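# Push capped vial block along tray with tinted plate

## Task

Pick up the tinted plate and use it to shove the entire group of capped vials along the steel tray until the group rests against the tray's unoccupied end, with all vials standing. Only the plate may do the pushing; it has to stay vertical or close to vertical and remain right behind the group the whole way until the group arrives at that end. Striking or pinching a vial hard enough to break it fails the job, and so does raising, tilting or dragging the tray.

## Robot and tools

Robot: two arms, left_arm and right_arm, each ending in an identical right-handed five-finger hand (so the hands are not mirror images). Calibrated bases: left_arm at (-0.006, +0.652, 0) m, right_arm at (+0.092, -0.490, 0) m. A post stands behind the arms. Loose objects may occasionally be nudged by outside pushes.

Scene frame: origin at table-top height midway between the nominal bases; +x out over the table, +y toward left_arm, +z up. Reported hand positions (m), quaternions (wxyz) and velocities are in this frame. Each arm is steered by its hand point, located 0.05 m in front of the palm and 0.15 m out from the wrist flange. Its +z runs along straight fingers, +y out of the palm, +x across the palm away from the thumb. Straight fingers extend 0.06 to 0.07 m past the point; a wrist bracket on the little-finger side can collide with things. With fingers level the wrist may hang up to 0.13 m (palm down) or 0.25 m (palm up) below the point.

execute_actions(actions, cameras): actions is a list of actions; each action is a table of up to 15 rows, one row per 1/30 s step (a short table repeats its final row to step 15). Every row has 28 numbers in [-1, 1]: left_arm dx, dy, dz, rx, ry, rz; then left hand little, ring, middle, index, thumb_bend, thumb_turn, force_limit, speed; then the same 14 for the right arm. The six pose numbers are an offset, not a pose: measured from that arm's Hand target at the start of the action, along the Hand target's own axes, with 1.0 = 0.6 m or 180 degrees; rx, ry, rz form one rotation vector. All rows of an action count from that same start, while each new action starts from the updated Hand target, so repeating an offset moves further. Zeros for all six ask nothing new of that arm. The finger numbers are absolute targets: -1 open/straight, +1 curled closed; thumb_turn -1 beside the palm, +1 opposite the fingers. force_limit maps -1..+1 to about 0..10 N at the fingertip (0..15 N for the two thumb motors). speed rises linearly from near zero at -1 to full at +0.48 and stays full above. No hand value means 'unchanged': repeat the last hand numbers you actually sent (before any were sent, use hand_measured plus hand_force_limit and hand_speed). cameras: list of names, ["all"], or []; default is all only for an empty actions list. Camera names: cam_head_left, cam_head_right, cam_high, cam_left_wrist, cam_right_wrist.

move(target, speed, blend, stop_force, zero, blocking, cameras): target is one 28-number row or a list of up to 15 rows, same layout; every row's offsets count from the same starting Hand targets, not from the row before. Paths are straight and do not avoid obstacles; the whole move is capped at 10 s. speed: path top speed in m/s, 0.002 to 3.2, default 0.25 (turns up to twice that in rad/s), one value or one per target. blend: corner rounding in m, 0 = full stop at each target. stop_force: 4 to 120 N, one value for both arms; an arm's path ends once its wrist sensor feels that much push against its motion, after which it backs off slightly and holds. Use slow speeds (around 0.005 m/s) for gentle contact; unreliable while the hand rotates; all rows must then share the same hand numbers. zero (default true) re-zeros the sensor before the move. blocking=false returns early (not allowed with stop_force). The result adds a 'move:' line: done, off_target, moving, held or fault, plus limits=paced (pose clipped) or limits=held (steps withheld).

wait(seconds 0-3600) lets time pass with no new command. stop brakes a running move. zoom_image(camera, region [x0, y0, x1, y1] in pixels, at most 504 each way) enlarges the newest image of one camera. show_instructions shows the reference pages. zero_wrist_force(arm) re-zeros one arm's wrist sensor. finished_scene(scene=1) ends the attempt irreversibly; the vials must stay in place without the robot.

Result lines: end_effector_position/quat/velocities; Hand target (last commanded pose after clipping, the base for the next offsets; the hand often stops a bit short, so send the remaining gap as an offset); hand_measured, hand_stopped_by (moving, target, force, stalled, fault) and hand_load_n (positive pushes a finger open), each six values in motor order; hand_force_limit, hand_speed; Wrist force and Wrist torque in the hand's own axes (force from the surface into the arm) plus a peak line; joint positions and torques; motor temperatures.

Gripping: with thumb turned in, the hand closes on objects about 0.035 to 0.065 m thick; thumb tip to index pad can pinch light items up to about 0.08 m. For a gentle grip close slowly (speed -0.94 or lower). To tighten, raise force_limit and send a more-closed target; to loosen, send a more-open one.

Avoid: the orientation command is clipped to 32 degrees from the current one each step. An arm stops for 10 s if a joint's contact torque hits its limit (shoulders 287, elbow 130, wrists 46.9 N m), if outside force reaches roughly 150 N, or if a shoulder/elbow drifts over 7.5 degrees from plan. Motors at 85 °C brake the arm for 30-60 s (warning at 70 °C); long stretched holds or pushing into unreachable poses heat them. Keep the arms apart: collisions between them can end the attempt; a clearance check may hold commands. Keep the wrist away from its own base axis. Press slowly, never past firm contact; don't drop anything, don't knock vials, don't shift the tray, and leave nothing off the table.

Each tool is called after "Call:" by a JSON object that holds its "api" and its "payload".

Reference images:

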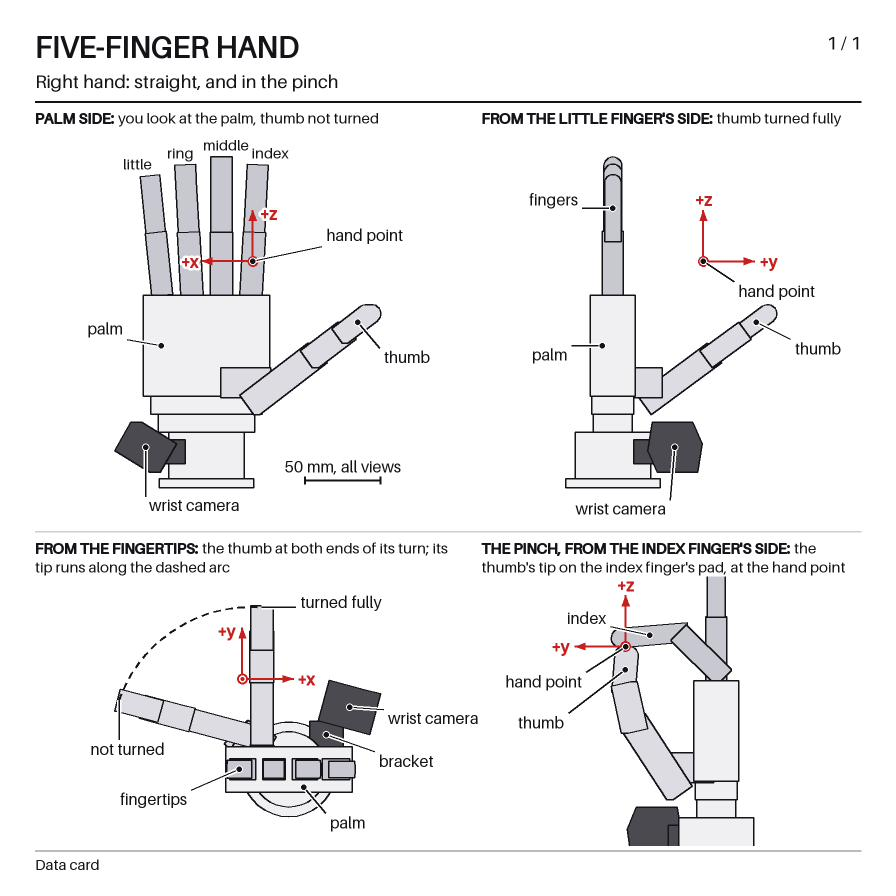

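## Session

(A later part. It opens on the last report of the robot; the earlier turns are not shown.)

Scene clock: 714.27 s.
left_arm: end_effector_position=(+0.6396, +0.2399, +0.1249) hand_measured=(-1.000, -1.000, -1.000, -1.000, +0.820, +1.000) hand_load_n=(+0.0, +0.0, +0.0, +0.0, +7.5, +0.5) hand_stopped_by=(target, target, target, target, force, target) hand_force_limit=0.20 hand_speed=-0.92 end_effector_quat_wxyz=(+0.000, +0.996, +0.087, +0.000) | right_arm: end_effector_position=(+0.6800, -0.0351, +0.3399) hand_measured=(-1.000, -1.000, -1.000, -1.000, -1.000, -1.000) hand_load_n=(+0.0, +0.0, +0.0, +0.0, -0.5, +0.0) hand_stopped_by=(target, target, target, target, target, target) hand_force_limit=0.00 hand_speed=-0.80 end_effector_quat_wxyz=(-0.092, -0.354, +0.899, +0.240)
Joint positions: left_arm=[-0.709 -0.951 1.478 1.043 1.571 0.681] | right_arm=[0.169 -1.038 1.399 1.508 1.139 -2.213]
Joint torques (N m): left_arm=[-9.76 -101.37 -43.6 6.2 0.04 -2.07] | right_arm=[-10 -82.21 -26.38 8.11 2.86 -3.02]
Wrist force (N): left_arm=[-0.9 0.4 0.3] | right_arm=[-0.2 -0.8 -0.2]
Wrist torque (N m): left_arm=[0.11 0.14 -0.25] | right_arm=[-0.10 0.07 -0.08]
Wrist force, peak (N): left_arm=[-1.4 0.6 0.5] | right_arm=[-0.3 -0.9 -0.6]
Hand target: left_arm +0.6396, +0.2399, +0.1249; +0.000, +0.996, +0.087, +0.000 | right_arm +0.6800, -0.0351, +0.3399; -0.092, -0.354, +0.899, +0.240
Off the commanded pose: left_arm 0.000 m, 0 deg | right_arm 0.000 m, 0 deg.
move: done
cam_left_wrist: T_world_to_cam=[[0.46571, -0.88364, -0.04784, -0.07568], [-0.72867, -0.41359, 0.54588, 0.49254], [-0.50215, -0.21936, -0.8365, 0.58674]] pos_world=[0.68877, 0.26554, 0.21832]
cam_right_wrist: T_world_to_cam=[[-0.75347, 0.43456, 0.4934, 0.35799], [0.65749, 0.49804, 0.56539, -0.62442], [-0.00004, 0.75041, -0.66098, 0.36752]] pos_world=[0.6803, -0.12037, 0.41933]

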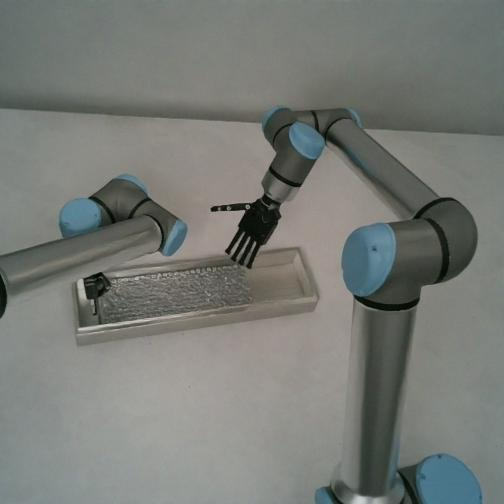

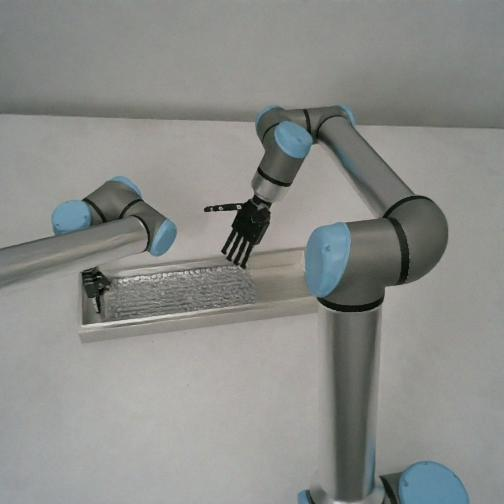

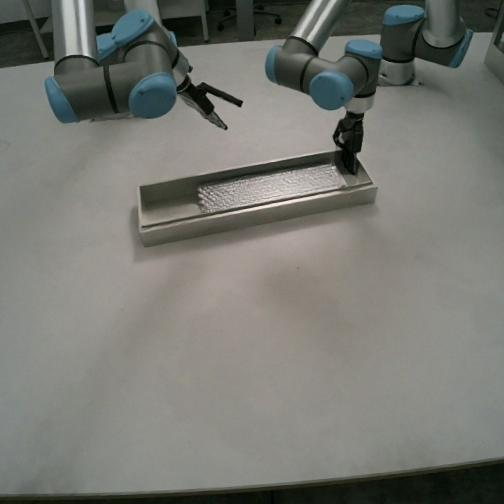

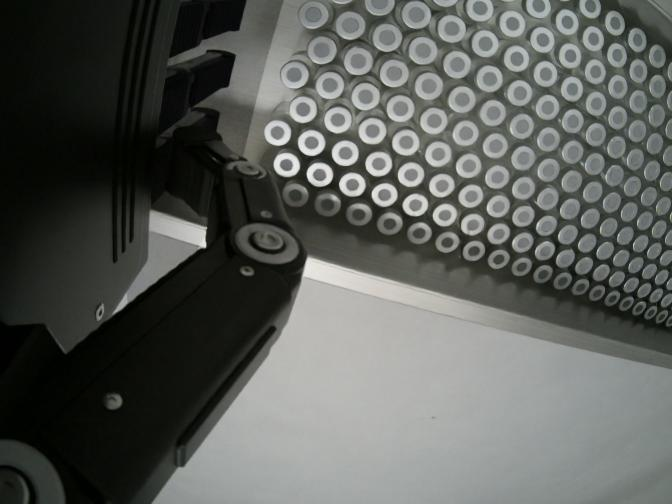

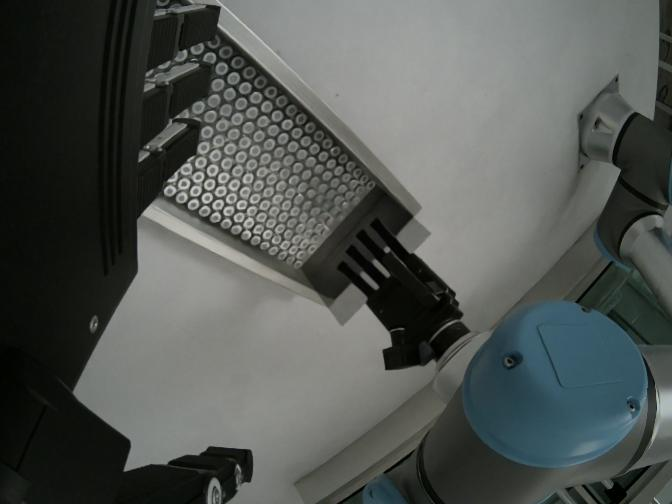

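Call:
{"api": "move", "payload": {"target": [0.001,0,0.045,0,0,0, -1,-1,-1,-1,1,1,0.2,-0.92, 0,0,0,0,0,0,-1,-1,-1,-1,-1,-1,0,-0.8], "speed": 0.006, "stop_force": 4, "cameras": ["all"]}}

Call:
{"api": "zoom_image", "payload": {"camera": "cam_right_wrist", "region": [350, 150, 450, 230]}}

Call:
{"api": "zoom_image", "payload": {"camera": "cam_right_wrist", "region": [270, 230, 370, 330]}}

Call:
{"api": "zoom_image", "payload": {"camera": "cam_left_wrist", "region": [150, 0, 400, 230]}}

Scene clock: 760.80 s.
left_arm: end_effector_position=(+0.6402, +0.2399, +0.0986) hand_measured=(-1.000, -1.000, -1.000, -1.000, +0.820, +1.000) hand_load_n=(+0.0, +0.0, +0.0, +0.0, +7.5, +1.0) hand_stopped_by=(target, target, target, target, force, target) hand_force_limit=0.20 hand_speed=-0.92 end_effector_quat_wxyz=(+0.000, +0.996, +0.087, +0.000) | right_arm: end_effector_position=(+0.6800, -0.0351, +0.3399) hand_measured=(-1.000, -1.000, -1.000, -1.000, -1.000, -1.000) hand_load_n=(+0.0, +0.0, +0.0, +0.0, +0.0, +0.0) hand_stopped_by=(target, target, target, target, target, target) hand_force_limit=0.00 hand_speed=-0.80 end_effector_quat_wxyz=(-0.092, -0.354, +0.899, +0.240)
Joint positions: left_arm=[-0.709 -0.928 1.492 1.007 1.571 0.682] | right_arm=[0.169 -1.038 1.399 1.508 1.139 -2.213]
Joint torques (N m): left_arm=[6.86 -103.12 -43.05 6.38 0.96 3.39] | right_arm=[-7.69 -82.21 -27.59 8.28 2.85 -3.1]
Wrist force (N): left_arm=[-0.9 0.6 0.1] | right_arm=[-0.2 -0.9 -0.4]
Wrist torque (N m): left_arm=[0.18 0.13 -0.24] | right_arm=[-0.12 0.08 -0.08]
Wrist force, peak (N): left_arm=[-1.4 0.5 -7.2] | right_arm=[0.3 -0.9 -0.8]
Hand target: left_arm +0.6402, +0.2399, +0.0986; +0.000, +0.996, +0.087, +0.000 (not the last commanded pose) | right_arm +0.6800, -0.0351, +0.3399; -0.092, -0.354, +0.899, +0.240
Off the commanded pose: left_arm 0.001 m, 0 deg | right_arm 0.000 m, 0 deg.
move: contact (left_arm)
cam_left_wrist: T_world_to_cam=[[0.46571, -0.88364, -0.04784, -0.07713], [-0.72867, -0.41359, 0.54588, 0.50737], [-0.50215, -0.21936, -0.8365, 0.56506]] pos_world=[0.68937, 0.26564, 0.19202]
cam_right_wrist: T_world_to_cam=[[-0.75347, 0.43456, 0.4934, 0.35799], [0.65749, 0.49804, 0.56539, -0.62442], [-0.00004, 0.75041, -0.66098, 0.36752]] pos_world=[0.6803, -0.12037, 0.41933]

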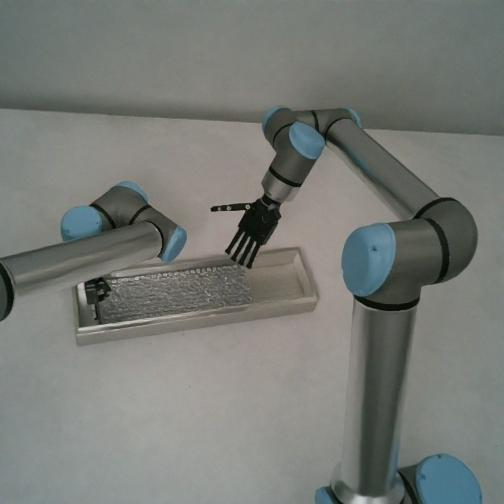

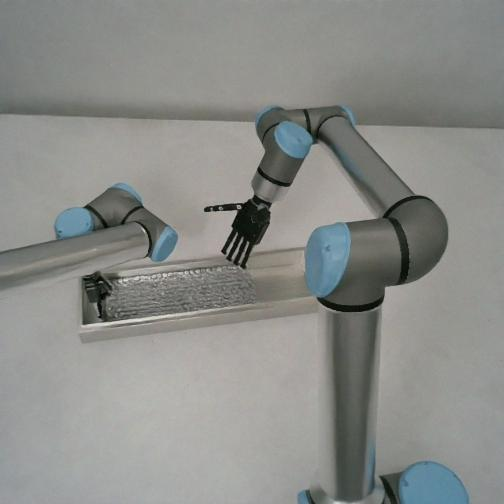

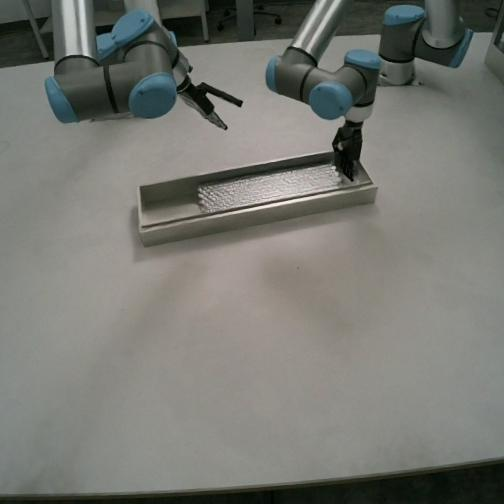

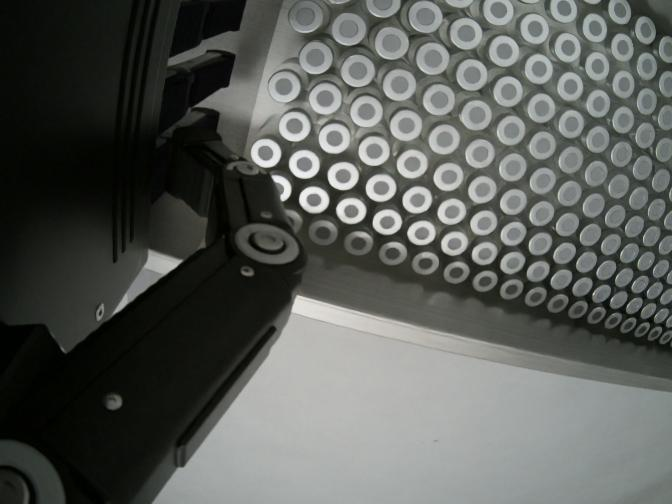

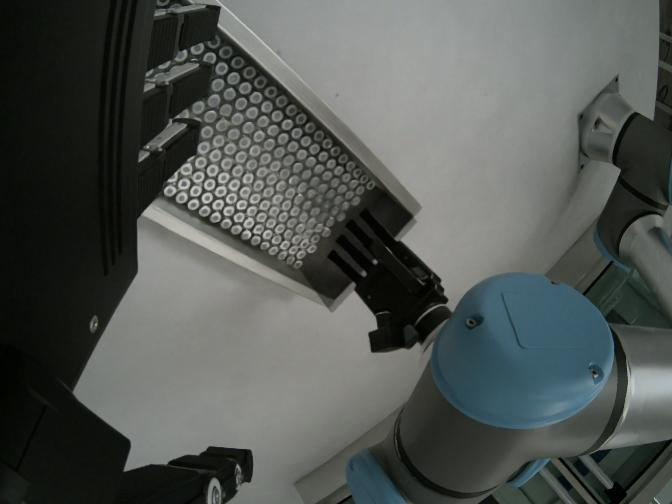

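Scaled by 5.040 from the camera's image (finer frame: 960x720).

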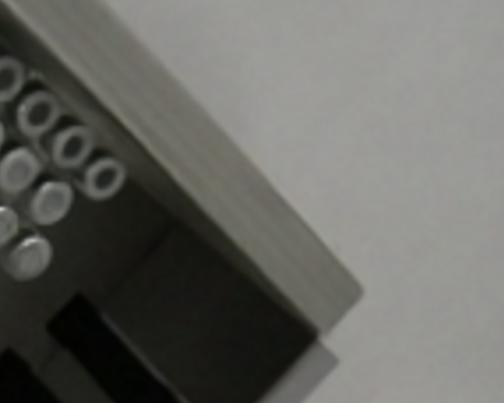

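Scaled by 5.040 from the camera's image (finer frame: 960x720).

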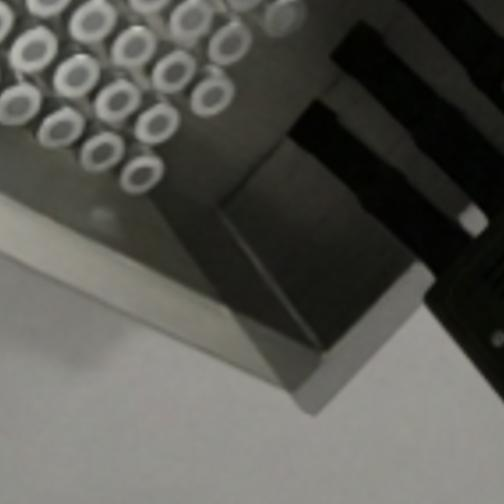

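Scaled by 2.016 from the camera's image (finer frame: 960x720).

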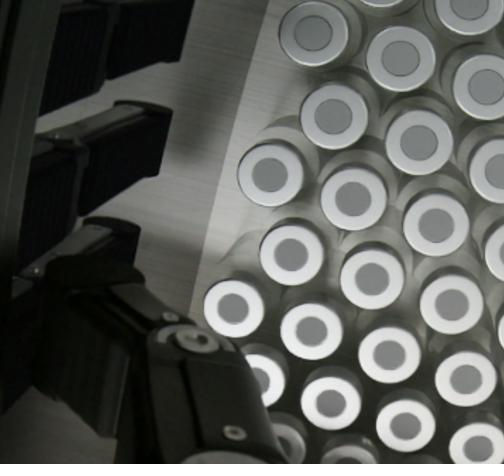

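Call:
{"api": "zoom_image", "payload": {"camera": "cam_left_wrist", "region": [280, 270, 480, 370]}}

Call:
{"api": "zoom_image", "payload": {"camera": "cam_left_wrist", "region": [472, 290, 672, 410]}}

Call:
{"api": "zoom_image", "payload": {"camera": "cam_left_wrist", "region": [200, 60, 400, 230]}}

Scaled by 2.520 from the camera's image (finer frame: 960x720).

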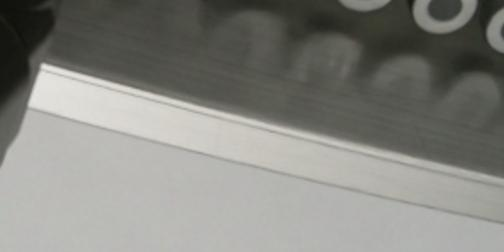

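Scaled by 2.520 from the camera's image (finer frame: 960x720).

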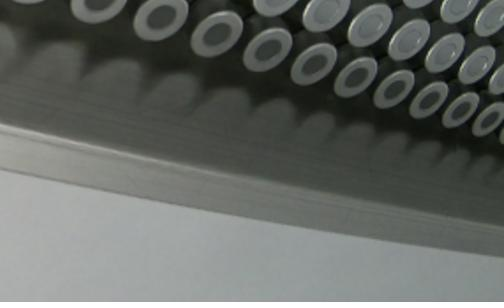

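Scaled by 2.520 from the camera's image (finer frame: 960x720).

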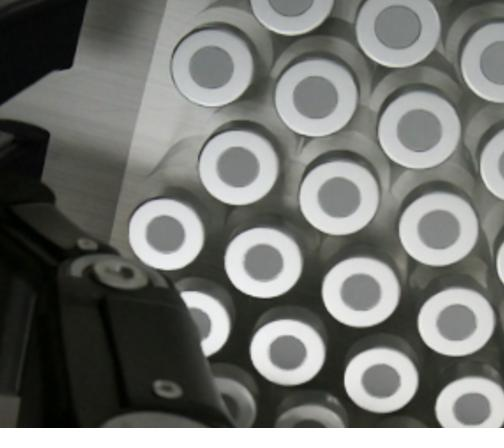

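Call:
{"api": "move", "payload": {"target": [0,0,-0.0025,0,0,0, -1,-1,-1,-1,1,1,0.2,-0.92, 0,0,0,0,0,0,-1,-1,-1,-1,-1,-1,0,-0.8], "speed": 0.01}}

Call:
{"api": "zero_wrist_force", "payload": {"arm": "left_arm"}}

Call:
{"api": "move", "payload": {"target": [0,0.0167,0,0,0,0, -1,-1,-1,-1,1,1,0.2,-0.92, 0,0,0,0,0,0,-1,-1,-1,-1,-1,-1,0,-0.8], "speed": 0.005, "stop_force": 20, "cameras": ["all"]}}

Call:
{"api": "zoom_image", "payload": {"camera": "cam_left_wrist", "region": [200, 60, 400, 230]}}

Call:
{"api": "zoom_image", "payload": {"camera": "cam_right_wrist", "region": [270, 130, 450, 330]}}

Call:
{"api": "zoom_image", "payload": {"camera": "cam_high", "region": [120, 110, 400, 270]}}

Scene clock: 806.40 s.
left_arm: end_effector_position=(+0.6402, +0.2399, +0.1003) hand_measured=(-1.000, -1.000, -1.000, -1.000, +0.820, +1.000) hand_load_n=(+0.0, +0.0, +0.0, +0.0, +7.5, +0.5) hand_stopped_by=(target, target, target, target, force, target) hand_force_limit=0.20 hand_speed=-0.92 end_effector_quat_wxyz=(+0.000, +0.996, +0.087, +0.000) | right_arm: end_effector_position=(+0.6800, -0.0351, +0.3399) hand_measured=(-1.000, -1.000, -1.000, -1.000, -1.000, -1.000) hand_load_n=(+0.0, +0.0, +0.0, +0.0, +0.0, +0.0) hand_stopped_by=(target, target, target, target, target, target) hand_force_limit=0.00 hand_speed=-0.80 end_effector_quat_wxyz=(-0.092, -0.354, +0.899, +0.240)
Joint positions: left_arm=[-0.709 -0.929 1.491 1.009 1.571 0.682] | right_arm=[0.169 -1.038 1.399 1.508 1.139 -2.213]
Joint torques (N m): left_arm=[-1.11 -84.88 -35.68 1.64 1.04 1.25] | right_arm=[-8.75 -80.08 -26.77 7.91 2.96 -2.74]
Wrist force (N): left_arm=[-0.6 0.1 0.1] | right_arm=[-0.1 -0.6 -0.7]
Wrist torque (N m): left_arm=[0.10 0.09 -0.24] | right_arm=[-0.05 0.08 -0.07]
Wrist force, peak (N): left_arm=[-1.4 0.7 -0.2] | right_arm=[-0.2 -1.0 -0.6]
Hand target: left_arm +0.6402, +0.2399, +0.1001; +0.000, +0.996, +0.087, +0.000 | right_arm +0.6800, -0.0351, +0.3399; -0.092, -0.354, +0.899, +0.240
Off the commanded pose: left_arm 0.000 m, 0 deg | right_arm 0.000 m, 0 deg.
move: done

Wrist force sensor zeroed.

Scene clock: 809.03 s.
left_arm: end_effector_position=(+0.6420, +0.2300, +0.1001) hand_measured=(-1.000, -1.000, -1.000, -1.000, +0.820, +1.000) hand_load_n=(+0.0, +0.0, +0.0, +0.0, +7.5, +0.5) hand_stopped_by=(target, target, target, target, force, target) hand_force_limit=0.20 hand_speed=-0.92 end_effector_quat_wxyz=(+0.000, +0.996, +0.087, +0.000) | right_arm: end_effector_position=(+0.6800, -0.0351, +0.3399) hand_measured=(-1.000, -1.000, -1.000, -1.000, -1.000, -1.000) hand_load_n=(+0.0, +0.0, +0.0, +0.0, +0.0, +0.0) hand_stopped_by=(target, target, target, target, target, target) hand_force_limit=0.00 hand_speed=-0.80 end_effector_quat_wxyz=(-0.092, -0.354, +0.899, +0.240)
Joint positions: left_arm=[-0.717 -0.92 1.475 1.015 1.571 0.673] | right_arm=[0.169 -1.038 1.399 1.508 1.139 -2.213]
Joint torques (N m): left_arm=[4.06 -95.26 -28.84 3.23 0.84 -0.65] | right_arm=[-9.45 -81.56 -26.83 8.28 3.18 -2.63]
Wrist force (N, zeroed by zero_wrist_force on left_arm): left_arm=[-0.2 -1.4 -0.6] | right_arm=[-0.2 -0.6 -0.4]
Wrist torque (N m, zeroed by zero_wrist_force on left_arm): left_arm=[0.25 0.06 0.10] | right_arm=[-0.07 0.08 -0.07]
Wrist force, peak (N, zeroed by zero_wrist_force on left_arm): left_arm=[-0.5 -1.4 -0.8] | right_arm=[0.0 -1.1 -0.4]
Hand target: left_arm +0.6419, +0.2301, +0.1001; +0.000, +0.996, +0.087, +0.000 | right_arm +0.6800, -0.0351, +0.3399; -0.092, -0.354, +0.899, +0.240
Off the commanded pose: left_arm 0.000 m, 0 deg | right_arm 0.000 m, 0 deg.
move: done
cam_left_wrist: T_world_to_cam=[[0.46571, -0.88364, -0.04784, -0.0866], [-0.72867, -0.41359, 0.54588, 0.5037], [-0.50215, -0.21936, -0.8365, 0.565]] pos_world=[0.69107, 0.25574, 0.19352]
cam_right_wrist: T_world_to_cam=[[-0.75347, 0.43456, 0.4934, 0.35799], [0.65749, 0.49804, 0.56539, -0.62442], [-0.00004, 0.75041, -0.66098, 0.36752]] pos_world=[0.6803, -0.12037, 0.41933]

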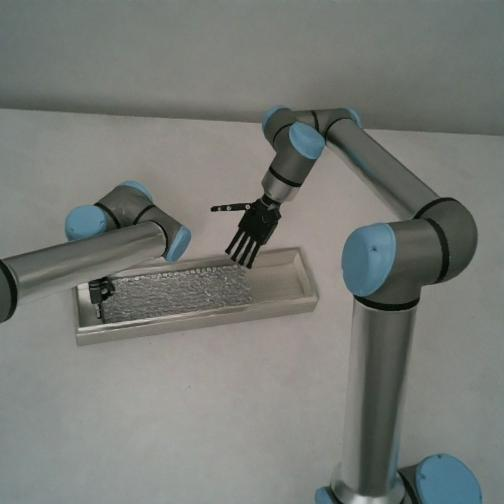

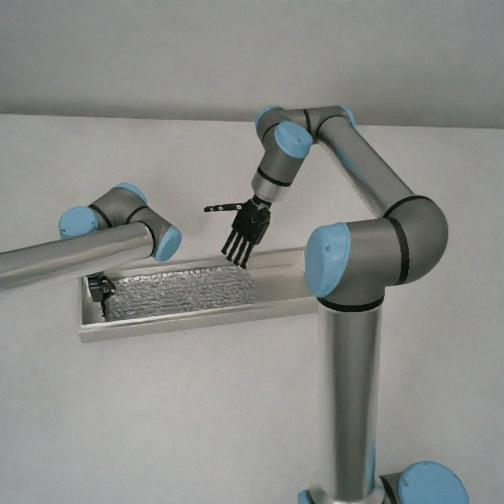

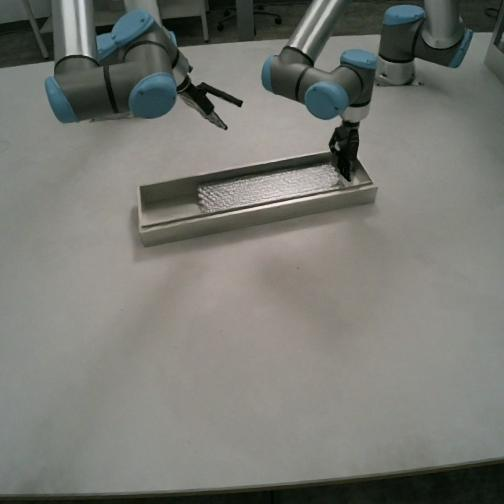

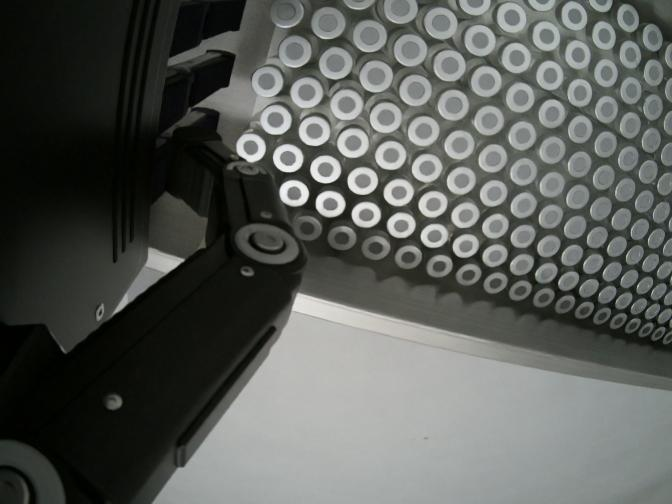

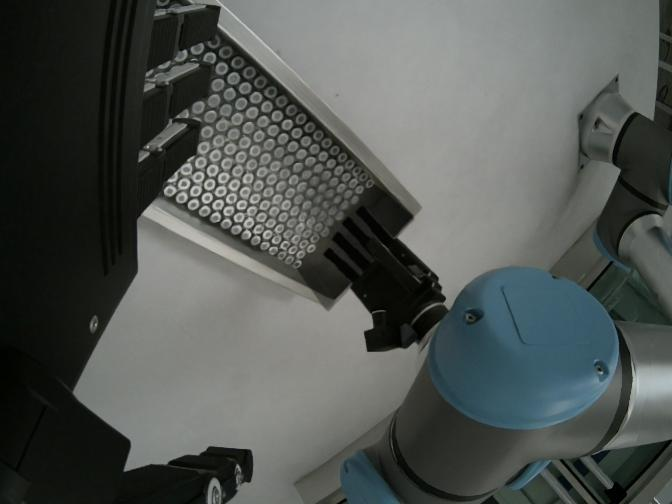

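Scaled by 2.520 from the camera's image (finer frame: 960x720).

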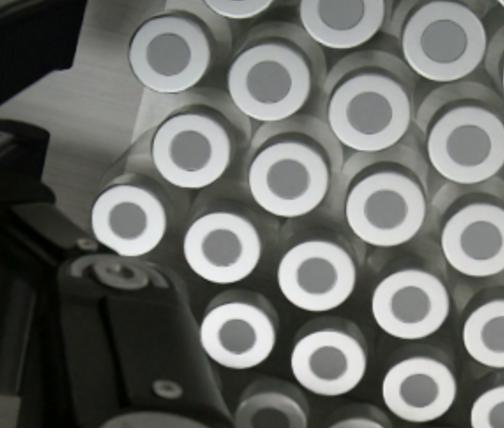

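Scaled by 2.520 from the camera's image (finer frame: 960x720).

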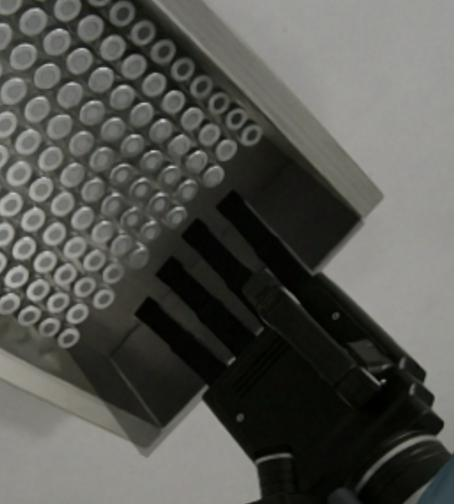

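Scaled by 1.800 from the camera's image (finer frame: 720x720).

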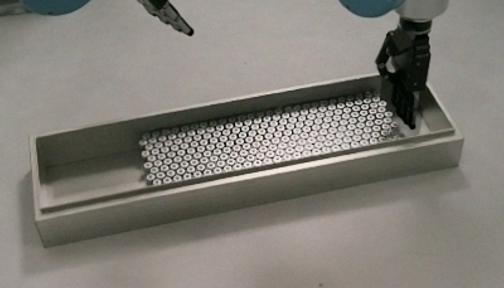

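Call:
{"api": "move", "payload": {"target": [0,0.025,0,0,0,0, -1,-1,-1,-1,1,1,0.2,-0.92, 0,0,0,0,0,0,-1,-1,-1,-1,-1,-1,0,-0.8], "speed": 0.01, "stop_force": 15, "zero": false, "cameras": ["all"]}}

Call:
{"api": "zoom_image", "payload": {"camera": "cam_left_wrist", "region": [200, 0, 500, 300]}}

Call:
{"api": "zoom_image", "payload": {"camera": "cam_right_wrist", "region": [270, 130, 450, 330]}}

Call:
{"api": "zoom_image", "payload": {"camera": "cam_high", "region": [120, 110, 400, 270]}}

Call:
{"api": "zoom_image", "payload": {"camera": "cam_head_left", "region": [60, 230, 330, 360]}}

Scene clock: 824.13 s.
left_arm: end_effector_position=(+0.6446, +0.2153, +0.1001) hand_measured=(-1.000, -1.000, -1.000, -1.000, +0.818, +1.000) hand_load_n=(+0.0, +0.0, +0.0, +0.5, +9.5, +1.0) hand_stopped_by=(target, target, target, target, force, target) hand_force_limit=0.20 hand_speed=-0.92 end_effector_quat_wxyz=(+0.000, +0.996, +0.087, +0.000) | right_arm: end_effector_position=(+0.6800, -0.0351, +0.3399) hand_measured=(-1.000, -1.000, -1.000, -1.000, -1.000, -1.000) hand_load_n=(+0.0, +0.0, +0.0, +0.0, +0.0, +0.0) hand_stopped_by=(target, target, target, target, target, target) hand_force_limit=0.00 hand_speed=-0.80 end_effector_quat_wxyz=(-0.092, -0.354, +0.899, +0.240)
Joint positions: left_arm=[-0.73 -0.907 1.452 1.026 1.571 0.661] | right_arm=[0.169 -1.038 1.399 1.508 1.139 -2.213]
Joint torques (N m): left_arm=[4.68 -102.62 -27.24 -0.4 -1.05 2.8] | right_arm=[-8.26 -80.19 -26.56 8.11 3.25 -2.75]
Wrist force (N, zeroed by zero_wrist_force on left_arm): left_arm=[-0.6 -5.6 -2.6] | right_arm=[-0.2 -1.0 -0.5]
Wrist torque (N m, zeroed by zero_wrist_force on left_arm): left_arm=[0.61 0.17 -0.10] | right_arm=[-0.12 0.09 -0.08]
Wrist force, peak (N, zeroed by zero_wrist_force on left_arm): left_arm=[-0.1 -7.8 -5.1] | right_arm=[-0.4 -1.2 -0.4]
Hand target: left_arm +0.6446, +0.2153, +0.1001; +0.000, +0.996, +0.087, +0.000 | right_arm +0.6800, -0.0351, +0.3399; -0.092, -0.354, +0.899, +0.240
Off the commanded pose: left_arm 0.000 m, 0 deg | right_arm 0.000 m, 0 deg.
move: done
cam_left_wrist: T_world_to_cam=[[0.46571, -0.88364, -0.04784, -0.10089], [-0.72867, -0.41359, 0.54588, 0.49947], [-0.50215, -0.21936, -0.8365, 0.56306]] pos_world=[0.69367, 0.24094, 0.19352]
cam_right_wrist: T_world_to_cam=[[-0.75347, 0.43456, 0.4934, 0.35799], [0.65749, 0.49804, 0.56539, -0.62442], [-0.00004, 0.75041, -0.66098, 0.36752]] pos_world=[0.6803, -0.12037, 0.41933]

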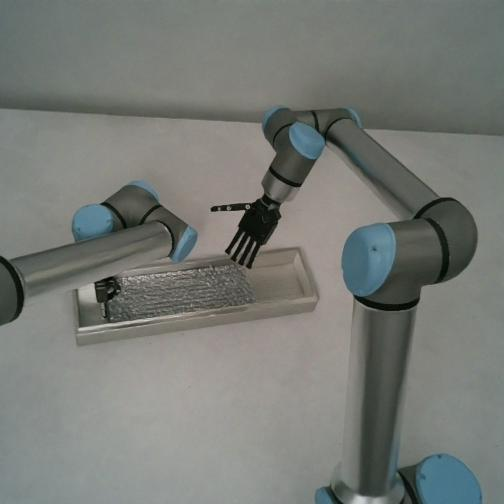

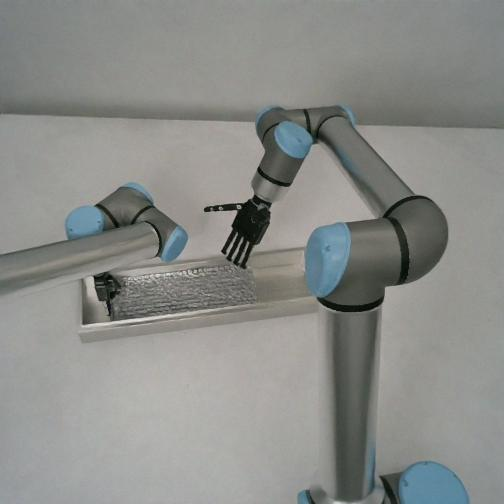

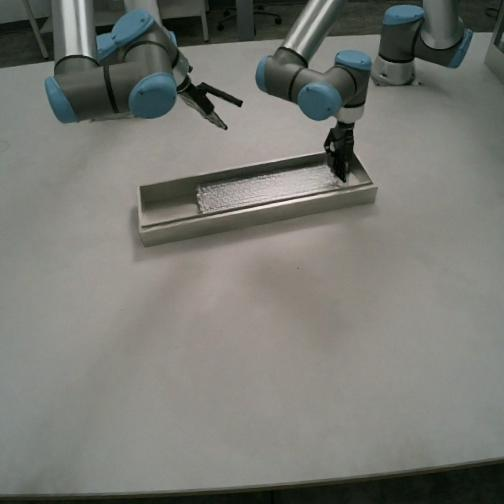

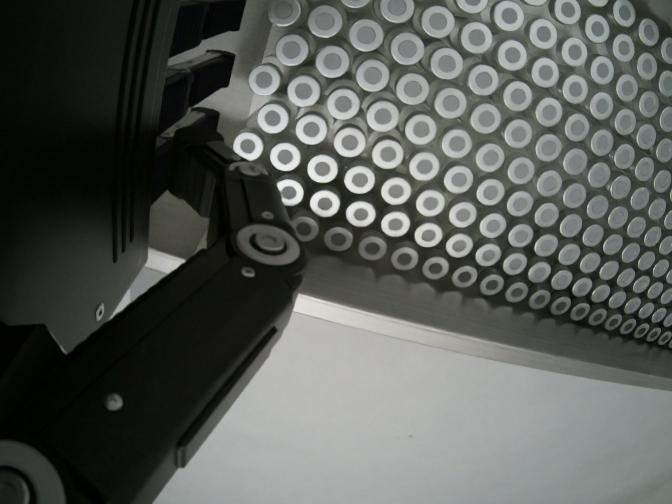

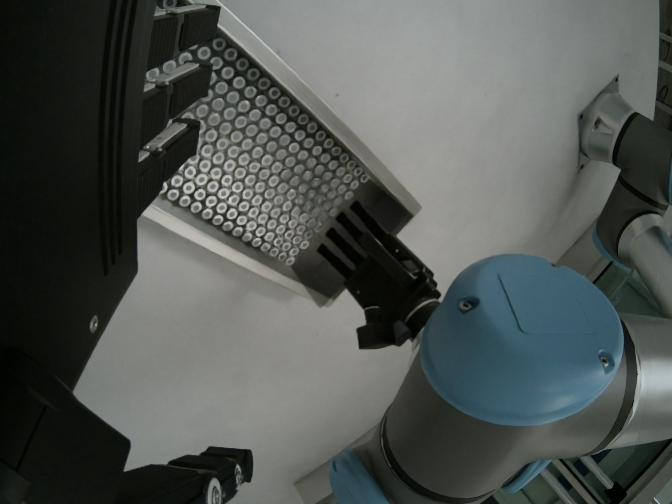

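Scaled by 1.680 from the camera's image (finer frame: 960x720).

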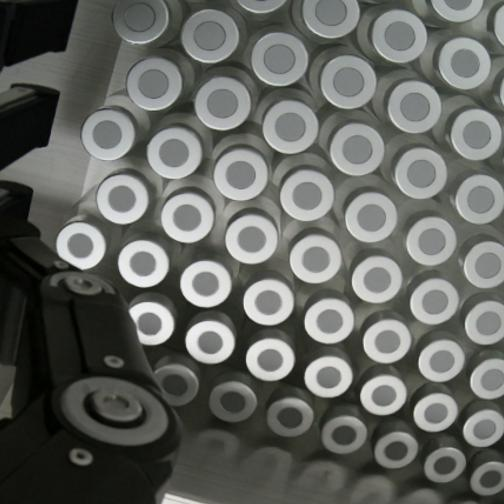

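Scaled by 2.520 from the camera's image (finer frame: 960x720).

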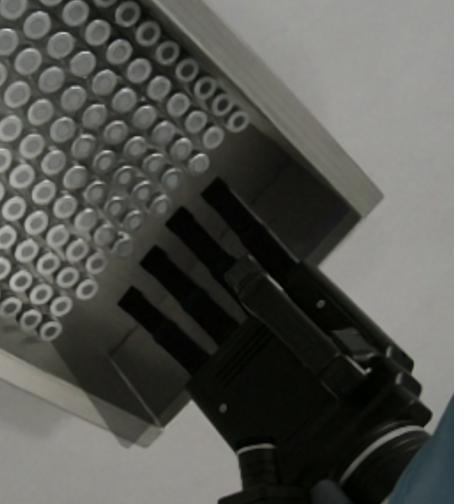

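Scaled by 1.800 from the camera's image (finer frame: 720x720).

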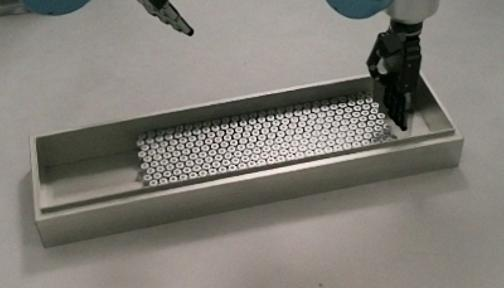

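Scaled by 1.867 from the camera's image (finer frame: 720x720).

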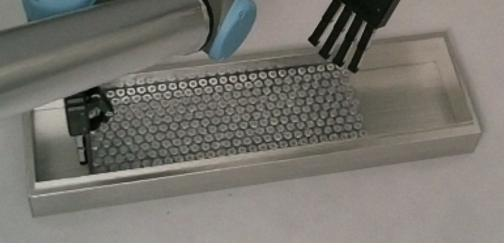

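Call:
{"api": "move", "payload": {"target": [0,0.0417,0,0,0,0, -1,-1,-1,-1,1,1,0.2,-0.92, 0,0,0,0,0,0,-1,-1,-1,-1,-1,-1,0,-0.8], "speed": 0.01, "stop_force": 20, "zero": false, "cameras": ["all"]}}

Call:
{"api": "zoom_image", "payload": {"camera": "cam_left_wrist", "region": [200, 0, 500, 300]}}

Call:
{"api": "zoom_image", "payload": {"camera": "cam_right_wrist", "region": [270, 130, 450, 330]}}

Call:
{"api": "zoom_image", "payload": {"camera": "cam_high", "region": [120, 110, 400, 270]}}

Call:
{"api": "zoom_image", "payload": {"camera": "cam_head_left", "region": [60, 230, 330, 360]}}

Scene clock: 848.97 s.
left_arm: end_effector_position=(+0.6489, +0.1907, +0.1001) hand_measured=(-1.000, -1.000, -1.000, -1.000, +0.818, +1.000) hand_load_n=(+0.0, +0.0, +0.0, +0.0, +9.5, +1.0) hand_stopped_by=(target, target, target, target, force, target) hand_force_limit=0.20 hand_speed=-0.92 end_effector_quat_wxyz=(+0.000, +0.996, +0.087, +0.000) | right_arm: end_effector_position=(+0.6800, -0.0351, +0.3399) hand_measured=(-1.000, -1.000, -1.000, -1.000, -1.000, -1.000) hand_load_n=(+0.0, +0.0, +0.0, +0.0, +0.0, +0.0) hand_stopped_by=(target, target, target, target, target, target) hand_force_limit=0.00 hand_speed=-0.80 end_effector_quat_wxyz=(-0.092, -0.354, +0.899, +0.240)
Joint positions: left_arm=[-0.75 -0.883 1.41 1.044 1.571 0.641] | right_arm=[0.169 -1.038 1.399 1.508 1.139 -2.213]
Joint torques (N m): left_arm=[3.93 -106.43 -27.58 -0.58 2.17 2.81] | right_arm=[-9.39 -80.12 -27.68 7.87 2.76 -2.52]
Wrist force (N, zeroed by zero_wrist_force on left_arm): left_arm=[-0.2 -5.5 -2.4] | right_arm=[-0.3 -0.8 -0.7]
Wrist torque (N m, zeroed by zero_wrist_force on left_arm): left_arm=[0.61 0.08 -0.04] | right_arm=[-0.08 0.10 -0.08]
Wrist force, peak (N, zeroed by zero_wrist_force on left_arm): left_arm=[-0.4 -8.4 -3.3] | right_arm=[0.1 -1.2 -0.4]
Hand target: left_arm +0.6489, +0.1907, +0.1001; +0.000, +0.996, +0.087, +0.000 | right_arm +0.6800, -0.0351, +0.3399; -0.092, -0.354, +0.899, +0.240
Off the commanded pose: left_arm 0.000 m, 0 deg | right_arm 0.000 m, 0 deg.
move: done
cam_left_wrist: T_world_to_cam=[[0.46571, -0.88364, -0.04784, -0.12467], [-0.72867, -0.41359, 0.54588, 0.4925], [-0.50215, -0.21936, -0.8365, 0.55987]] pos_world=[0.69807, 0.21634, 0.19352]
cam_right_wrist: T_world_to_cam=[[-0.75347, 0.43456, 0.4934, 0.35799], [0.65749, 0.49804, 0.56539, -0.62442], [-0.00004, 0.75041, -0.66098, 0.36752]] pos_world=[0.6803, -0.12037, 0.41933]

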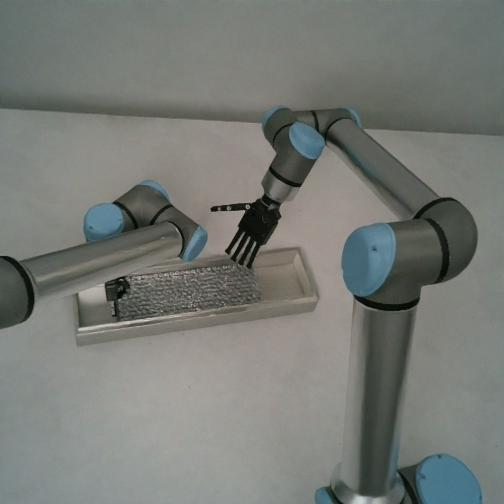

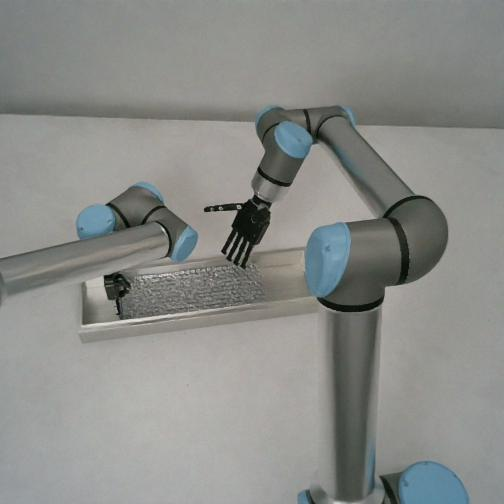

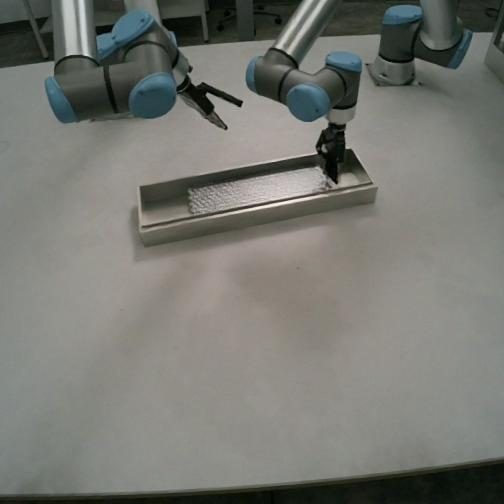

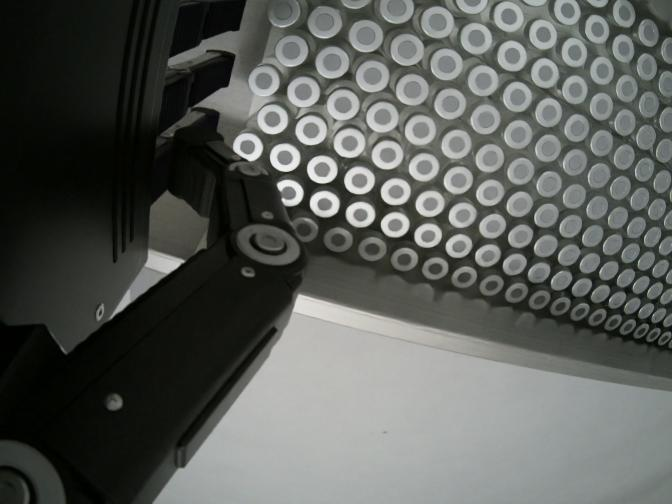

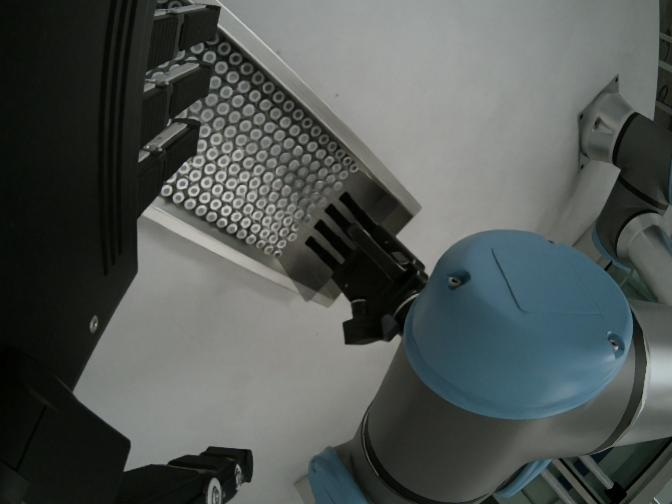

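Scaled by 1.680 from the camera's image (finer frame: 960x720).

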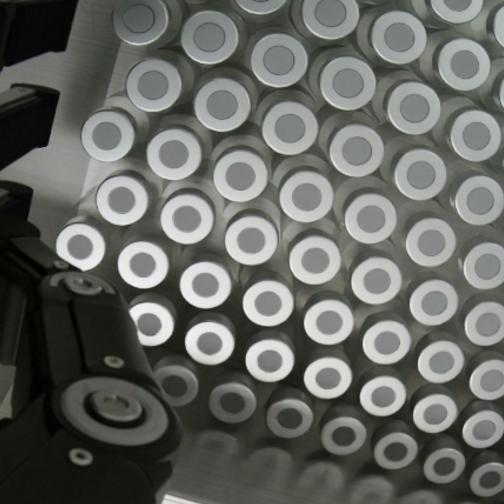

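Scaled by 2.520 from the camera's image (finer frame: 960x720).

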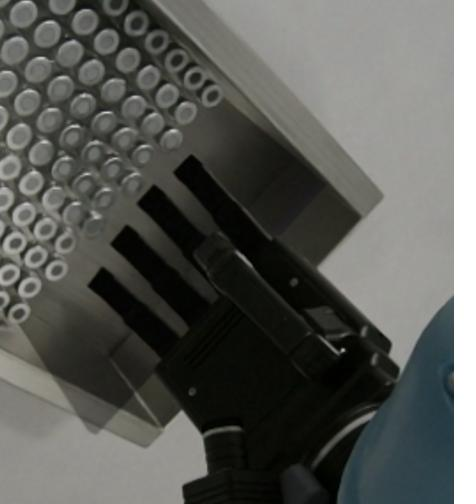

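Scaled by 1.800 from the camera's image (finer frame: 720x720).

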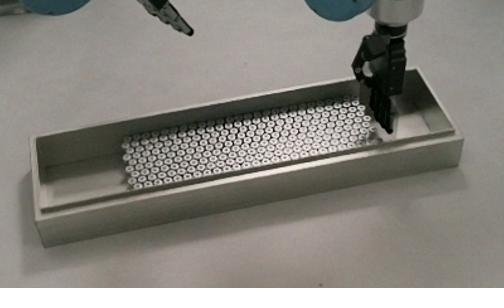

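Scaled by 1.867 from the camera's image (finer frame: 720x720).

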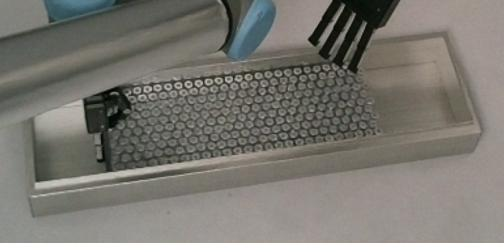

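Call:
{"api": "zoom_image", "payload": {"camera": "cam_high", "region": [125, 150, 225, 250]}}

Call:
{"api": "zoom_image", "payload": {"camera": "cam_head_left", "region": [230, 230, 330, 330]}}

Scaled by 5.040 from the camera's image (finer frame: 720x720).

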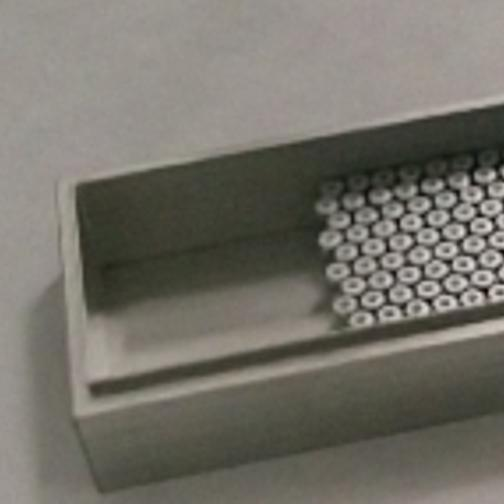

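Scaled by 5.040 from the camera's image (finer frame: 720x720).

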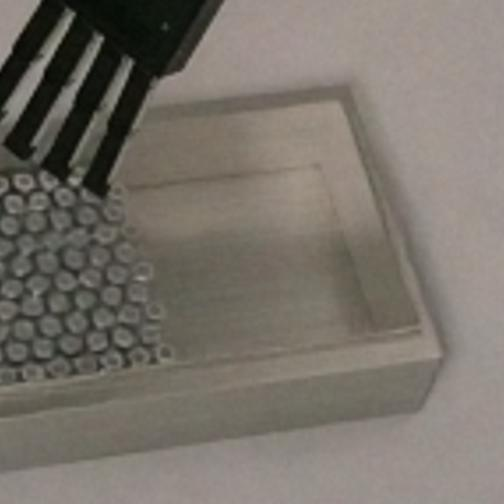

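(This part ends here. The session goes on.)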